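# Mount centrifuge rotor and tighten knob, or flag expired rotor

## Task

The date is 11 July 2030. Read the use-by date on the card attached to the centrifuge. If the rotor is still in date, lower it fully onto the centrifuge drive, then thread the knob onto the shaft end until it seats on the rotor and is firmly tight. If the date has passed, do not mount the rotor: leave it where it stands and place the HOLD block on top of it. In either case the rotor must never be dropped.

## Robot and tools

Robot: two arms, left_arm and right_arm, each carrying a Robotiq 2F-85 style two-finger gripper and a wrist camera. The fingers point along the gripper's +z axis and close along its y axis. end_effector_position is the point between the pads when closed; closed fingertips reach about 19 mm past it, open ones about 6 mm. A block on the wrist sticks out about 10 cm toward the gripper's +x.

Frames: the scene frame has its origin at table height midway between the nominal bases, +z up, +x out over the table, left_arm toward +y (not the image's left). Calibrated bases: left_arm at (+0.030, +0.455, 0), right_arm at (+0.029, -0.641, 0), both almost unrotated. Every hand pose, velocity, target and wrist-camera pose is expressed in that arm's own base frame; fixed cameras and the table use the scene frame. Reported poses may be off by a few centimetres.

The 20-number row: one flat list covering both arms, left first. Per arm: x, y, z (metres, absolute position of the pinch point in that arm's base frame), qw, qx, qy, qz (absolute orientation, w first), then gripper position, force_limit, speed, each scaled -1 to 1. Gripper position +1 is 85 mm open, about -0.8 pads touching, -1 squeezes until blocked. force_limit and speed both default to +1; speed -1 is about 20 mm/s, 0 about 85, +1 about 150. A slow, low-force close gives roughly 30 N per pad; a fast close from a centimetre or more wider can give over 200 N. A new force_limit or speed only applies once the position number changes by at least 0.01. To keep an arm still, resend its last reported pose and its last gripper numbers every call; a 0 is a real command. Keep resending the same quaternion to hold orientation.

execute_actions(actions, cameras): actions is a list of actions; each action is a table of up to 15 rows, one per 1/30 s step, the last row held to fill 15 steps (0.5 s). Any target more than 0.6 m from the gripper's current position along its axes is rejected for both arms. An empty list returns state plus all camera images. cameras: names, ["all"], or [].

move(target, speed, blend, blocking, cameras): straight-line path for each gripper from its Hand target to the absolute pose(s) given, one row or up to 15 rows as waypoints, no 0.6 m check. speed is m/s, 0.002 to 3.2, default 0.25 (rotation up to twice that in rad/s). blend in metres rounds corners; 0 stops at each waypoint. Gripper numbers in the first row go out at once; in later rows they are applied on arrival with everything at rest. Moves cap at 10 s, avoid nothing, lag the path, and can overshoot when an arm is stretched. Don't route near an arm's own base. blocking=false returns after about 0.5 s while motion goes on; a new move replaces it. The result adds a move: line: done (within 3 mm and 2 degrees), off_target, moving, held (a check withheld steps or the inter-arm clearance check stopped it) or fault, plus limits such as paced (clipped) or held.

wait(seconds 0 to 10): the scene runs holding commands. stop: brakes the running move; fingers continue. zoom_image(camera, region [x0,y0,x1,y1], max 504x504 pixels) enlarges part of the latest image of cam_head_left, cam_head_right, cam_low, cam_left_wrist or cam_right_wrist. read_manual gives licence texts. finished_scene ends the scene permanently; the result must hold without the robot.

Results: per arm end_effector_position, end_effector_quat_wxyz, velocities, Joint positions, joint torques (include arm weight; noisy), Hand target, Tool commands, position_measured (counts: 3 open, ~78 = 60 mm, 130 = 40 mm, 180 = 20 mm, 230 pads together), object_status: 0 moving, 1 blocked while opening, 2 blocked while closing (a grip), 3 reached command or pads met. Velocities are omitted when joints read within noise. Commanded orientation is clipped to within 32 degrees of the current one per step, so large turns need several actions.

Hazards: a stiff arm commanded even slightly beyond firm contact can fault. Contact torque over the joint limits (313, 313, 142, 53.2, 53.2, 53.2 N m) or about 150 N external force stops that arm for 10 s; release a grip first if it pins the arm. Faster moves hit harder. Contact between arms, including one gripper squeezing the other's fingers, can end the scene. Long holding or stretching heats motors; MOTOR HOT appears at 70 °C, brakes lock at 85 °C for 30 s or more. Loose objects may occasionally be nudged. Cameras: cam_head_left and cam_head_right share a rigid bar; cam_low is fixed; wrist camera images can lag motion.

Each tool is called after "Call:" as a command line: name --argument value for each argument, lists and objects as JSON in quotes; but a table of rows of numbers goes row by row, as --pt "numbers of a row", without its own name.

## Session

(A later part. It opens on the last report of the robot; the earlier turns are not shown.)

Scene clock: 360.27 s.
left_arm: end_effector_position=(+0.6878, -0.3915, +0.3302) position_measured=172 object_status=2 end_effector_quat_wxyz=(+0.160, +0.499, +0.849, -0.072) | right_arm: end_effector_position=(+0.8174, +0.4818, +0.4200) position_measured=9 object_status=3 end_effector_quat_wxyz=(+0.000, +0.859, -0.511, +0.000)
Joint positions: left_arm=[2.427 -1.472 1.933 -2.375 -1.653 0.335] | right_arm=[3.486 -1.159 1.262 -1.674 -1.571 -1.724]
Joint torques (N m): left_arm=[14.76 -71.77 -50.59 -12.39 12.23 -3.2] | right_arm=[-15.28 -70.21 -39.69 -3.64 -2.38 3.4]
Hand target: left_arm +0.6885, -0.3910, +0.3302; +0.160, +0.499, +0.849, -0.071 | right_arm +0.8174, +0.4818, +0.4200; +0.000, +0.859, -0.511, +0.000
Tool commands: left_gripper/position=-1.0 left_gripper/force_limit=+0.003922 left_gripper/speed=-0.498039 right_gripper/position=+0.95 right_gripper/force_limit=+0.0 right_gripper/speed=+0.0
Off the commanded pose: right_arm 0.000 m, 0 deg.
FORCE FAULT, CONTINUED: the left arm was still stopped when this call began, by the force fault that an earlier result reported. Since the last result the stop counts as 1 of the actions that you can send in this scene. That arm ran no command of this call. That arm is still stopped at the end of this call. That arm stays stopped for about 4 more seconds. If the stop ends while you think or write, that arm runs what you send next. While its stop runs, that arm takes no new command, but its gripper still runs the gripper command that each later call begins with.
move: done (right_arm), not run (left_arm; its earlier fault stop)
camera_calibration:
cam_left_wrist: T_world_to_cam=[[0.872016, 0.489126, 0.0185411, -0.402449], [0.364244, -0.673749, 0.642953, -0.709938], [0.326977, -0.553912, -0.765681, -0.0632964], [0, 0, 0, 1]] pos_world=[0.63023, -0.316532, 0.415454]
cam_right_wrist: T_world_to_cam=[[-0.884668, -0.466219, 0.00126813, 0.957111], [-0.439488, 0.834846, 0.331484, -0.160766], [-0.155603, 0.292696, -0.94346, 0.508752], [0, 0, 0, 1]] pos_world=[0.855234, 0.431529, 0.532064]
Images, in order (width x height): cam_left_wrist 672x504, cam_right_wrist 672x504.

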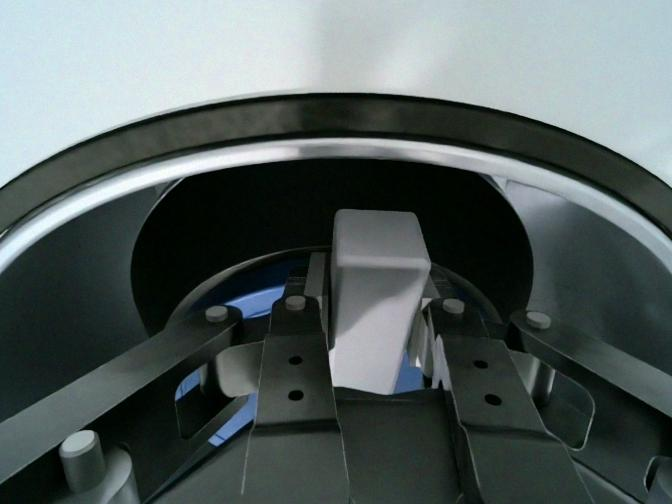

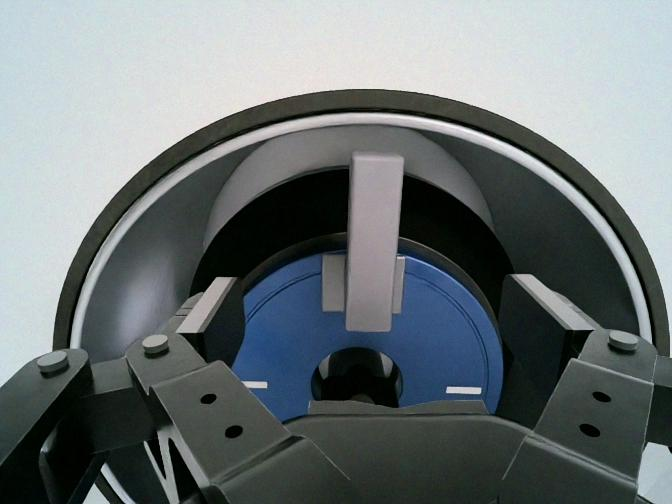

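Call:
move --pt "0.6878 -0.3915 0.3302 0.160 0.499 0.849 -0.072 -1 0.003922 -0.5 0.8174 0.4818 0.329 0 0.8594 -0.5113 0 0.95 0 0" --pt "0.6878 -0.3915 0.3302 0.160 0.499 0.849 -0.072 -1 0.003922 -0.5 0.8174 0.4818 0.329 0 0.8594 -0.5113 0 -1 0 -1" --speed 0.12

Call:
wait --seconds 1.5

Call:
move --target '[0.6878,-0.3915,0.3317,0.160,0.499,0.849,-0.072,-1,0.003922,-0.5,0.8174,0.4818,0.3305,0,0.8594,-0.5113,0,-1,0,-1]' --speed 0.01

Scene clock: 366.67 s.
left_arm: end_effector_position=(+0.6813, -0.3951, +0.3301) position_measured=172 object_status=2 end_effector_quat_wxyz=(+0.154, +0.501, +0.848, -0.081) | right_arm: end_effector_position=(+0.8175, +0.4818, +0.3291) position_measured=172 object_status=0 end_effector_quat_wxyz=(+0.000, +0.859, -0.511, +0.000)
Joint positions: left_arm=[2.426 -1.475 1.934 -2.366 -1.673 0.335] | right_arm=[3.486 -1.132 1.385 -1.824 -1.571 -1.724]
Joint torques (N m): left_arm=[0.47 -91.4 -49.31 -6.39 0.03 0.74] | right_arm=[16.54 -32.07 -24.39 1.59 1.62 1.45]
Hand target: left_arm +0.6813, -0.3951, +0.3301; +0.154, +0.501, +0.848, -0.081 | right_arm +0.8174, +0.4818, +0.3290; +0.000, +0.859, -0.511, +0.000
Tool commands: left_gripper/position=-1.0 left_gripper/force_limit=+0.003922 left_gripper/speed=-0.498039 right_gripper/position=-1.0 right_gripper/force_limit=+0.0 right_gripper/speed=-1.0
Off the commanded pose: right_arm 0.000 m, 0 deg.
FORCE FAULT, CONTINUED: the left arm's stop, for the force fault that an earlier result reported, is over. The rest of the stop counts as 3 of the actions that you can send in this scene. That arm ran no command of this call and takes no command now.
move: done (right_arm), not run (left_arm; its earlier fault stop)

Scene clock: 366.70 s.
left_arm: end_effector_position=(+0.6813, -0.3951, +0.3301) position_measured=172 object_status=2 end_effector_quat_wxyz=(+0.154, +0.501, +0.848, -0.081) | right_arm: end_effector_position=(+0.8175, +0.4818, +0.3291) position_measured=172 object_status=2 end_effector_quat_wxyz=(+0.000, +0.859, -0.511, +0.000)
Joint positions: left_arm=[2.426 -1.475 1.934 -2.366 -1.673 0.335] | right_arm=[3.486 -1.132 1.385 -1.824 -1.571 -1.724]
Joint torques (N m): left_arm=[-1.04 -91.16 -49.93 -6.21 0.12 0.59] | right_arm=[14.64 -29 -24.31 1.97 1.94 1.37]
Hand target: left_arm +0.6813, -0.3951, +0.3301; +0.154, +0.501, +0.848, -0.081 | right_arm +0.8174, +0.4818, +0.3290; +0.000, +0.859, -0.511, +0.000
Tool commands: left_gripper/position=-1.0 left_gripper/force_limit=+0.003922 left_gripper/speed=-0.498039 right_gripper/position=-1.0 right_gripper/force_limit=+0.0 right_gripper/speed=-1.0
Off the commanded pose: right_arm 0.000 m, 0 deg.
FORCE FAULT: contact force on the left arm reached its limit, and that arm stopped. The contact can be on any part of that arm, not only on its tool. That arm ran no command of this call. That arm is still stopped at the end of this call. That arm stays stopped for about 10 more seconds. Until then a move that you send moves the other arm only, and its call returns only when the move has ended. Once the stop has ended, the next robot result says so. If the stop ends while you think or write, that arm runs what you send next. While its stop runs, that arm takes no new command, but its gripper still runs the gripper command that each later call begins with. Until it ends, the stop uses up actions while you think or wait. An arm that is not stopped still takes commands.
wait: 0.03 of 1.5 s (a fault stop ended it); no rest

not run: an earlier result of this reply reported a stop or a fault. Calls in your next reply go to the robot.

Call:
wait --seconds 10

Scene clock: 376.80 s.
left_arm: end_effector_position=(+0.6813, -0.3951, +0.3301) position_measured=172 object_status=2 end_effector_quat_wxyz=(+0.154, +0.501, +0.848, -0.081) | right_arm: end_effector_position=(+0.8174, +0.4818, +0.3290) position_measured=172 object_status=2 end_effector_quat_wxyz=(+0.000, +0.859, -0.511, +0.000)
Joint positions: left_arm=[2.426 -1.475 1.934 -2.366 -1.673 0.335] | right_arm=[3.486 -1.132 1.385 -1.824 -1.571 -1.724]
Joint torques (N m): left_arm=[-0.02 -89.98 -49.57 -6.28 -0.03 0.62] | right_arm=[23.09 -29.86 -13.71 1.62 4.14 -2.1]
Hand target: left_arm +0.6813, -0.3951, +0.3301; +0.154, +0.501, +0.848, -0.081 | right_arm +0.8174, +0.4818, +0.3290; +0.000, +0.859, -0.511, +0.000
Tool commands: left_gripper/position=-1.0 left_gripper/force_limit=+0.003922 left_gripper/speed=-0.498039 right_gripper/position=-1.0 right_gripper/force_limit=+0.0 right_gripper/speed=-1.0
Off the commanded pose: right_arm 0.000 m, 0 deg.
FORCE FAULT, CONTINUED: the left arm's stop, for the force fault that an earlier result reported, is over. The rest of the stop counts as 20 of the actions that you can send in this scene. That arm's target is now where it stood when the stop ended, not its last command. That arm accepts commands again.
wait: 10.00 s; at rest by 0.07 s

Lift both 1.5 mm, then 3 mm.

Call:
move --target '[0.6813,-0.3951,0.3314,0.154,0.501,0.848,-0.081,-1,0.003922,-0.5,0.8174,0.4818,0.3303,0,0.8594,-0.5113,0,-1,0,-1]' --speed 0.006

Scene clock: 377.60 s.
left_arm: end_effector_position=(+0.6813, -0.3951, +0.3311) position_measured=172 object_status=2 end_effector_quat_wxyz=(+0.154, +0.501, +0.848, -0.081) | right_arm: end_effector_position=(+0.8174, +0.4818, +0.3300) position_measured=172 object_status=2 end_effector_quat_wxyz=(+0.000, +0.859, -0.511, +0.000)
Joint positions: left_arm=[2.425 -1.475 1.932 -2.363 -1.673 0.334] | right_arm=[3.486 -1.132 1.384 -1.822 -1.571 -1.724]
Joint torques (N m): left_arm=[-12.12 -177.12 -86.19 -9.25 1.43 -2.78] | right_arm=[21.2 -75.99 -47.53 2.56 3.36 -2.37]
Hand target: left_arm +0.6813, -0.3951, +0.3314; +0.154, +0.501, +0.848, -0.081 | right_arm +0.8174, +0.4818, +0.3303; +0.000, +0.859, -0.511, +0.000
Off the commanded pose: left_arm 0.000 m, 0 deg | right_arm 0.000 m, 0 deg.
move: done

Call:
move --target '[0.6813,-0.3951,0.3319,0.154,0.501,0.848,-0.081,-1,0.003922,-0.5,0.8174,0.4818,0.3308,0,0.8594,-0.5113,0,-1,0,-1]' --speed 0.006

Scene clock: 378.43 s.
left_arm: end_effector_position=(+0.6813, -0.3951, +0.3318) position_measured=172 object_status=2 end_effector_quat_wxyz=(+0.154, +0.501, +0.848, -0.081) | right_arm: end_effector_position=(+0.8174, +0.4818, +0.3307) position_measured=172 object_status=2 end_effector_quat_wxyz=(+0.000, +0.859, -0.511, +0.000)
Joint positions: left_arm=[2.425 -1.476 1.932 -2.362 -1.673 0.334] | right_arm=[3.486 -1.133 1.383 -1.821 -1.571 -1.724]
Joint torques (N m): left_arm=[-8.93 -230.39 -103.11 -11.96 0.05 -2.55] | right_arm=[16.27 -96.2 -61.21 1.8 1.44 -2.27]
Hand target: left_arm +0.6813, -0.3951, +0.3319; +0.154, +0.501, +0.848, -0.081 | right_arm +0.8174, +0.4818, +0.3308; +0.000, +0.859, -0.511, +0.000
Off the commanded pose: left_arm 0.000 m, 0 deg | right_arm 0.000 m, 0 deg.
move: done

Call:
move --pt "0.6813 -0.3951 0.3301 0.154 0.501 0.848 -0.081 -1 0.003922 -0.5 0.8174 0.4818 0.3290 0 0.8594 -0.5113 0 -1 0 -1" --pt "0.6813 -0.3951 0.3301 0.154 0.501 0.848 -0.081 -1 0.003922 -0.5 0.8174 0.4818 0.3290 0 0.8594 -0.5113 0 0.95 0 -0.5" --speed 0.01

Call:
move --pt "0.6813 -0.3951 0.3301 0.154 0.501 0.848 -0.081 0.95 0.003922 -0.5 0.8174 0.4818 0.3290 0 0.8594 -0.5113 0 0.95 0 -0.5" --pt "0.6580 -0.3600 0.44 0.154 0.501 0.848 -0.081 0.95 0.003922 -0.5 0.8174 0.4818 0.48 0 0.8594 -0.5113 0 0.95 0 -0.5" --pt "0.52 -0.17 0.50 0.154 0.501 0.848 -0.081 0.95 0.003922 -0.5 0.70 0.40 0.50 0 0.95 -0.3122 0 0.95 0 -0.5" --speed '[0.1,0.1,0.25]' --cameras '["all"]'

Call:
zoom_image --camera "cam_head_left" --region '[210, 160, 310, 240]'

Call:
zoom_image --camera "cam_low" --region '[310, 150, 450, 250]'

Scene clock: 384.40 s.
left_arm: end_effector_position=(+0.6813, -0.3951, +0.3301) position_measured=172 object_status=2 end_effector_quat_wxyz=(+0.154, +0.501, +0.848, -0.081) | right_arm: end_effector_position=(+0.8174, +0.4818, +0.3290) position_measured=9 object_status=0 end_effector_quat_wxyz=(+0.000, +0.859, -0.511, +0.000)
Joint positions: left_arm=[2.425 -1.475 1.934 -2.365 -1.673 0.334] | right_arm=[3.486 -1.132 1.385 -1.824 -1.571 -1.724]
Joint torques (N m): left_arm=[10.93 -37.32 -46.17 -10.16 4.54 -2.39] | right_arm=[2.06 -72.96 -52.01 -3.68 2.29 -2.3]
Hand target: left_arm +0.6813, -0.3951, +0.3301; +0.154, +0.501, +0.848, -0.081 | right_arm +0.8174, +0.4818, +0.3290; +0.000, +0.859, -0.511, +0.000
Off the commanded pose: left_arm 0.000 m, 0 deg | right_arm 0.000 m, 0 deg.
move: done

Scene clock: 389.30 s.
left_arm: end_effector_position=(+0.5201, -0.1701, +0.5000) position_measured=9 object_status=3 end_effector_quat_wxyz=(+0.154, +0.501, +0.848, -0.081) | right_arm: end_effector_position=(+0.7001, +0.4000, +0.5000) position_measured=9 object_status=3 end_effector_quat_wxyz=(+0.000, +0.950, -0.312, +0.000)
Joint positions: left_arm=[2.574 -1.968 2.031 -1.951 -1.721 0.476] | right_arm=[3.439 -1.411 1.45 -1.61 -1.571 -2.209]
Joint torques (N m): left_arm=[14.68 -50.23 -46.12 -1.77 -1.77 3.5] | right_arm=[-15.1 -55.61 -38.35 -3.69 2.43 -3.48]
Hand target: left_arm +0.5200, -0.1700, +0.5000; +0.154, +0.501, +0.848, -0.081 | right_arm +0.7000, +0.4000, +0.5000; +0.000, +0.950, -0.312, +0.000
Off the commanded pose: left_arm 0.000 m, 0 deg | right_arm 0.000 m, 0 deg.
move: done
camera_calibration:
cam_left_wrist: T_world_to_cam=[[0.875898, 0.482492, -0.0020575, -0.36046], [0.370984, -0.670732, 0.642253, -0.611491], [0.308502, -0.563312, -0.76649, 0.252566], [0, 0, 0, 1]] pos_world=[0.464663, -0.0939544, 0.58558]
cam_right_wrist: T_world_to_cam=[[-0.6035, -0.797362, 0.0012708, 0.750734], [-0.752024, 0.569714, 0.331492, 0.154251], [-0.265043, 0.1991, -0.943457, 0.703955], [0, 0, 0, 1]] pos_world=[0.755647, 0.37057, 0.612064]

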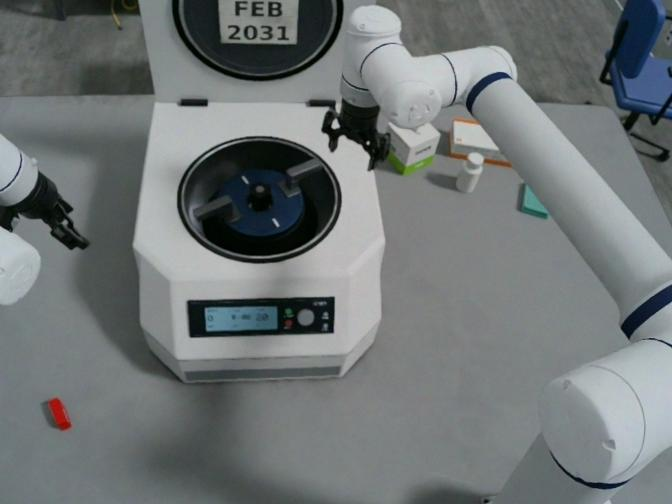

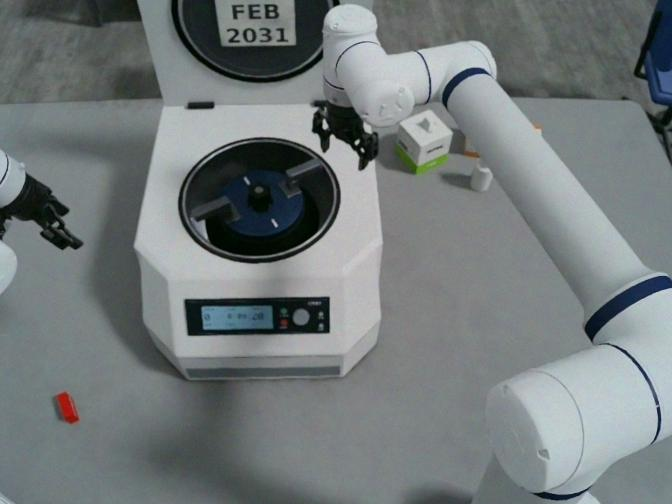

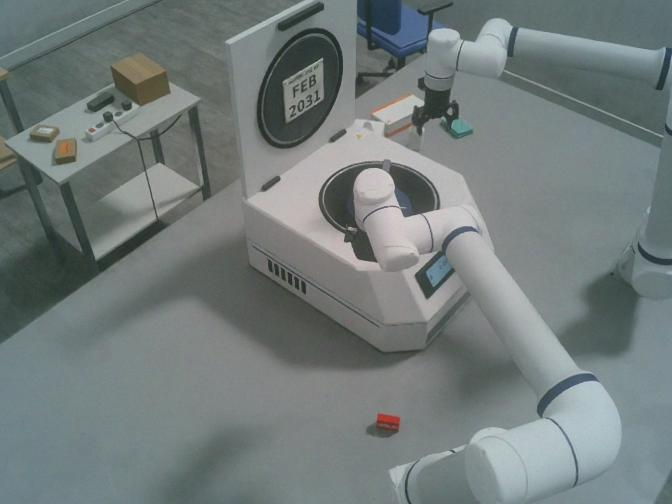

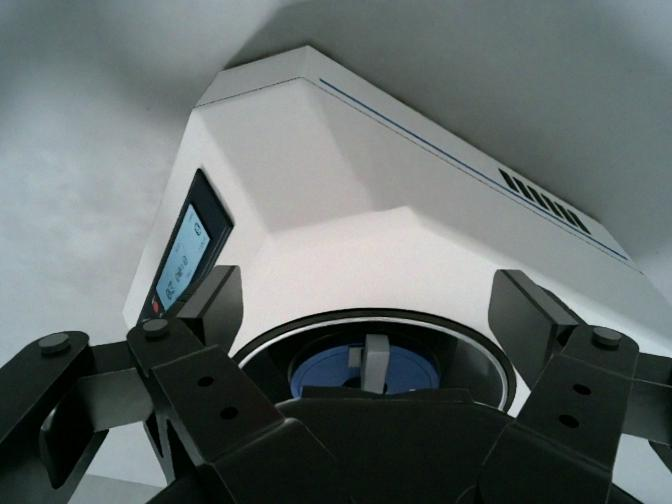

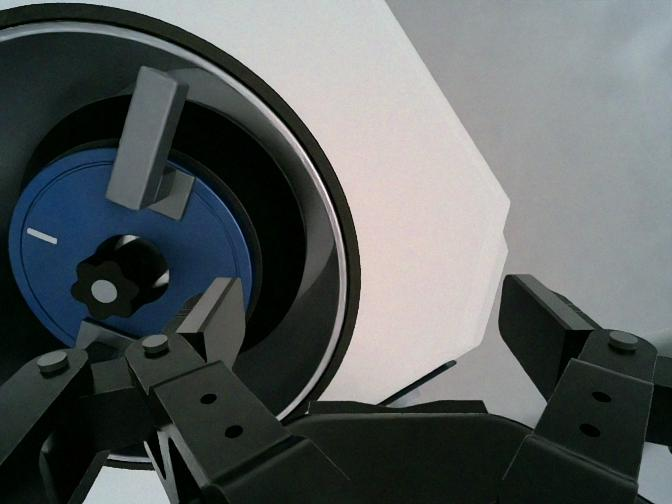

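Scaled by 5.040.

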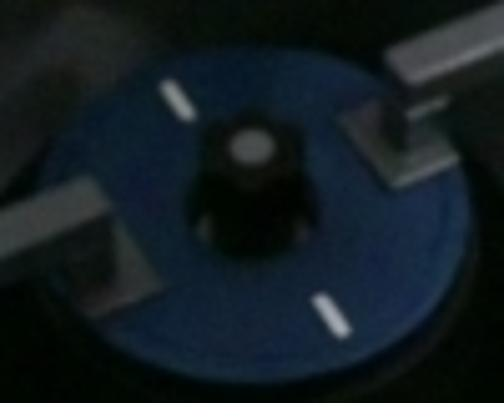

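Scaled by 3.600.

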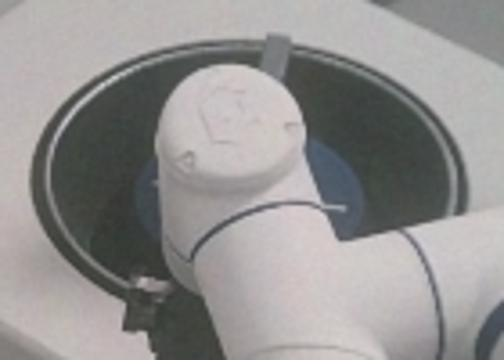

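Call:
finished_scene

The scene is finished: the task was done.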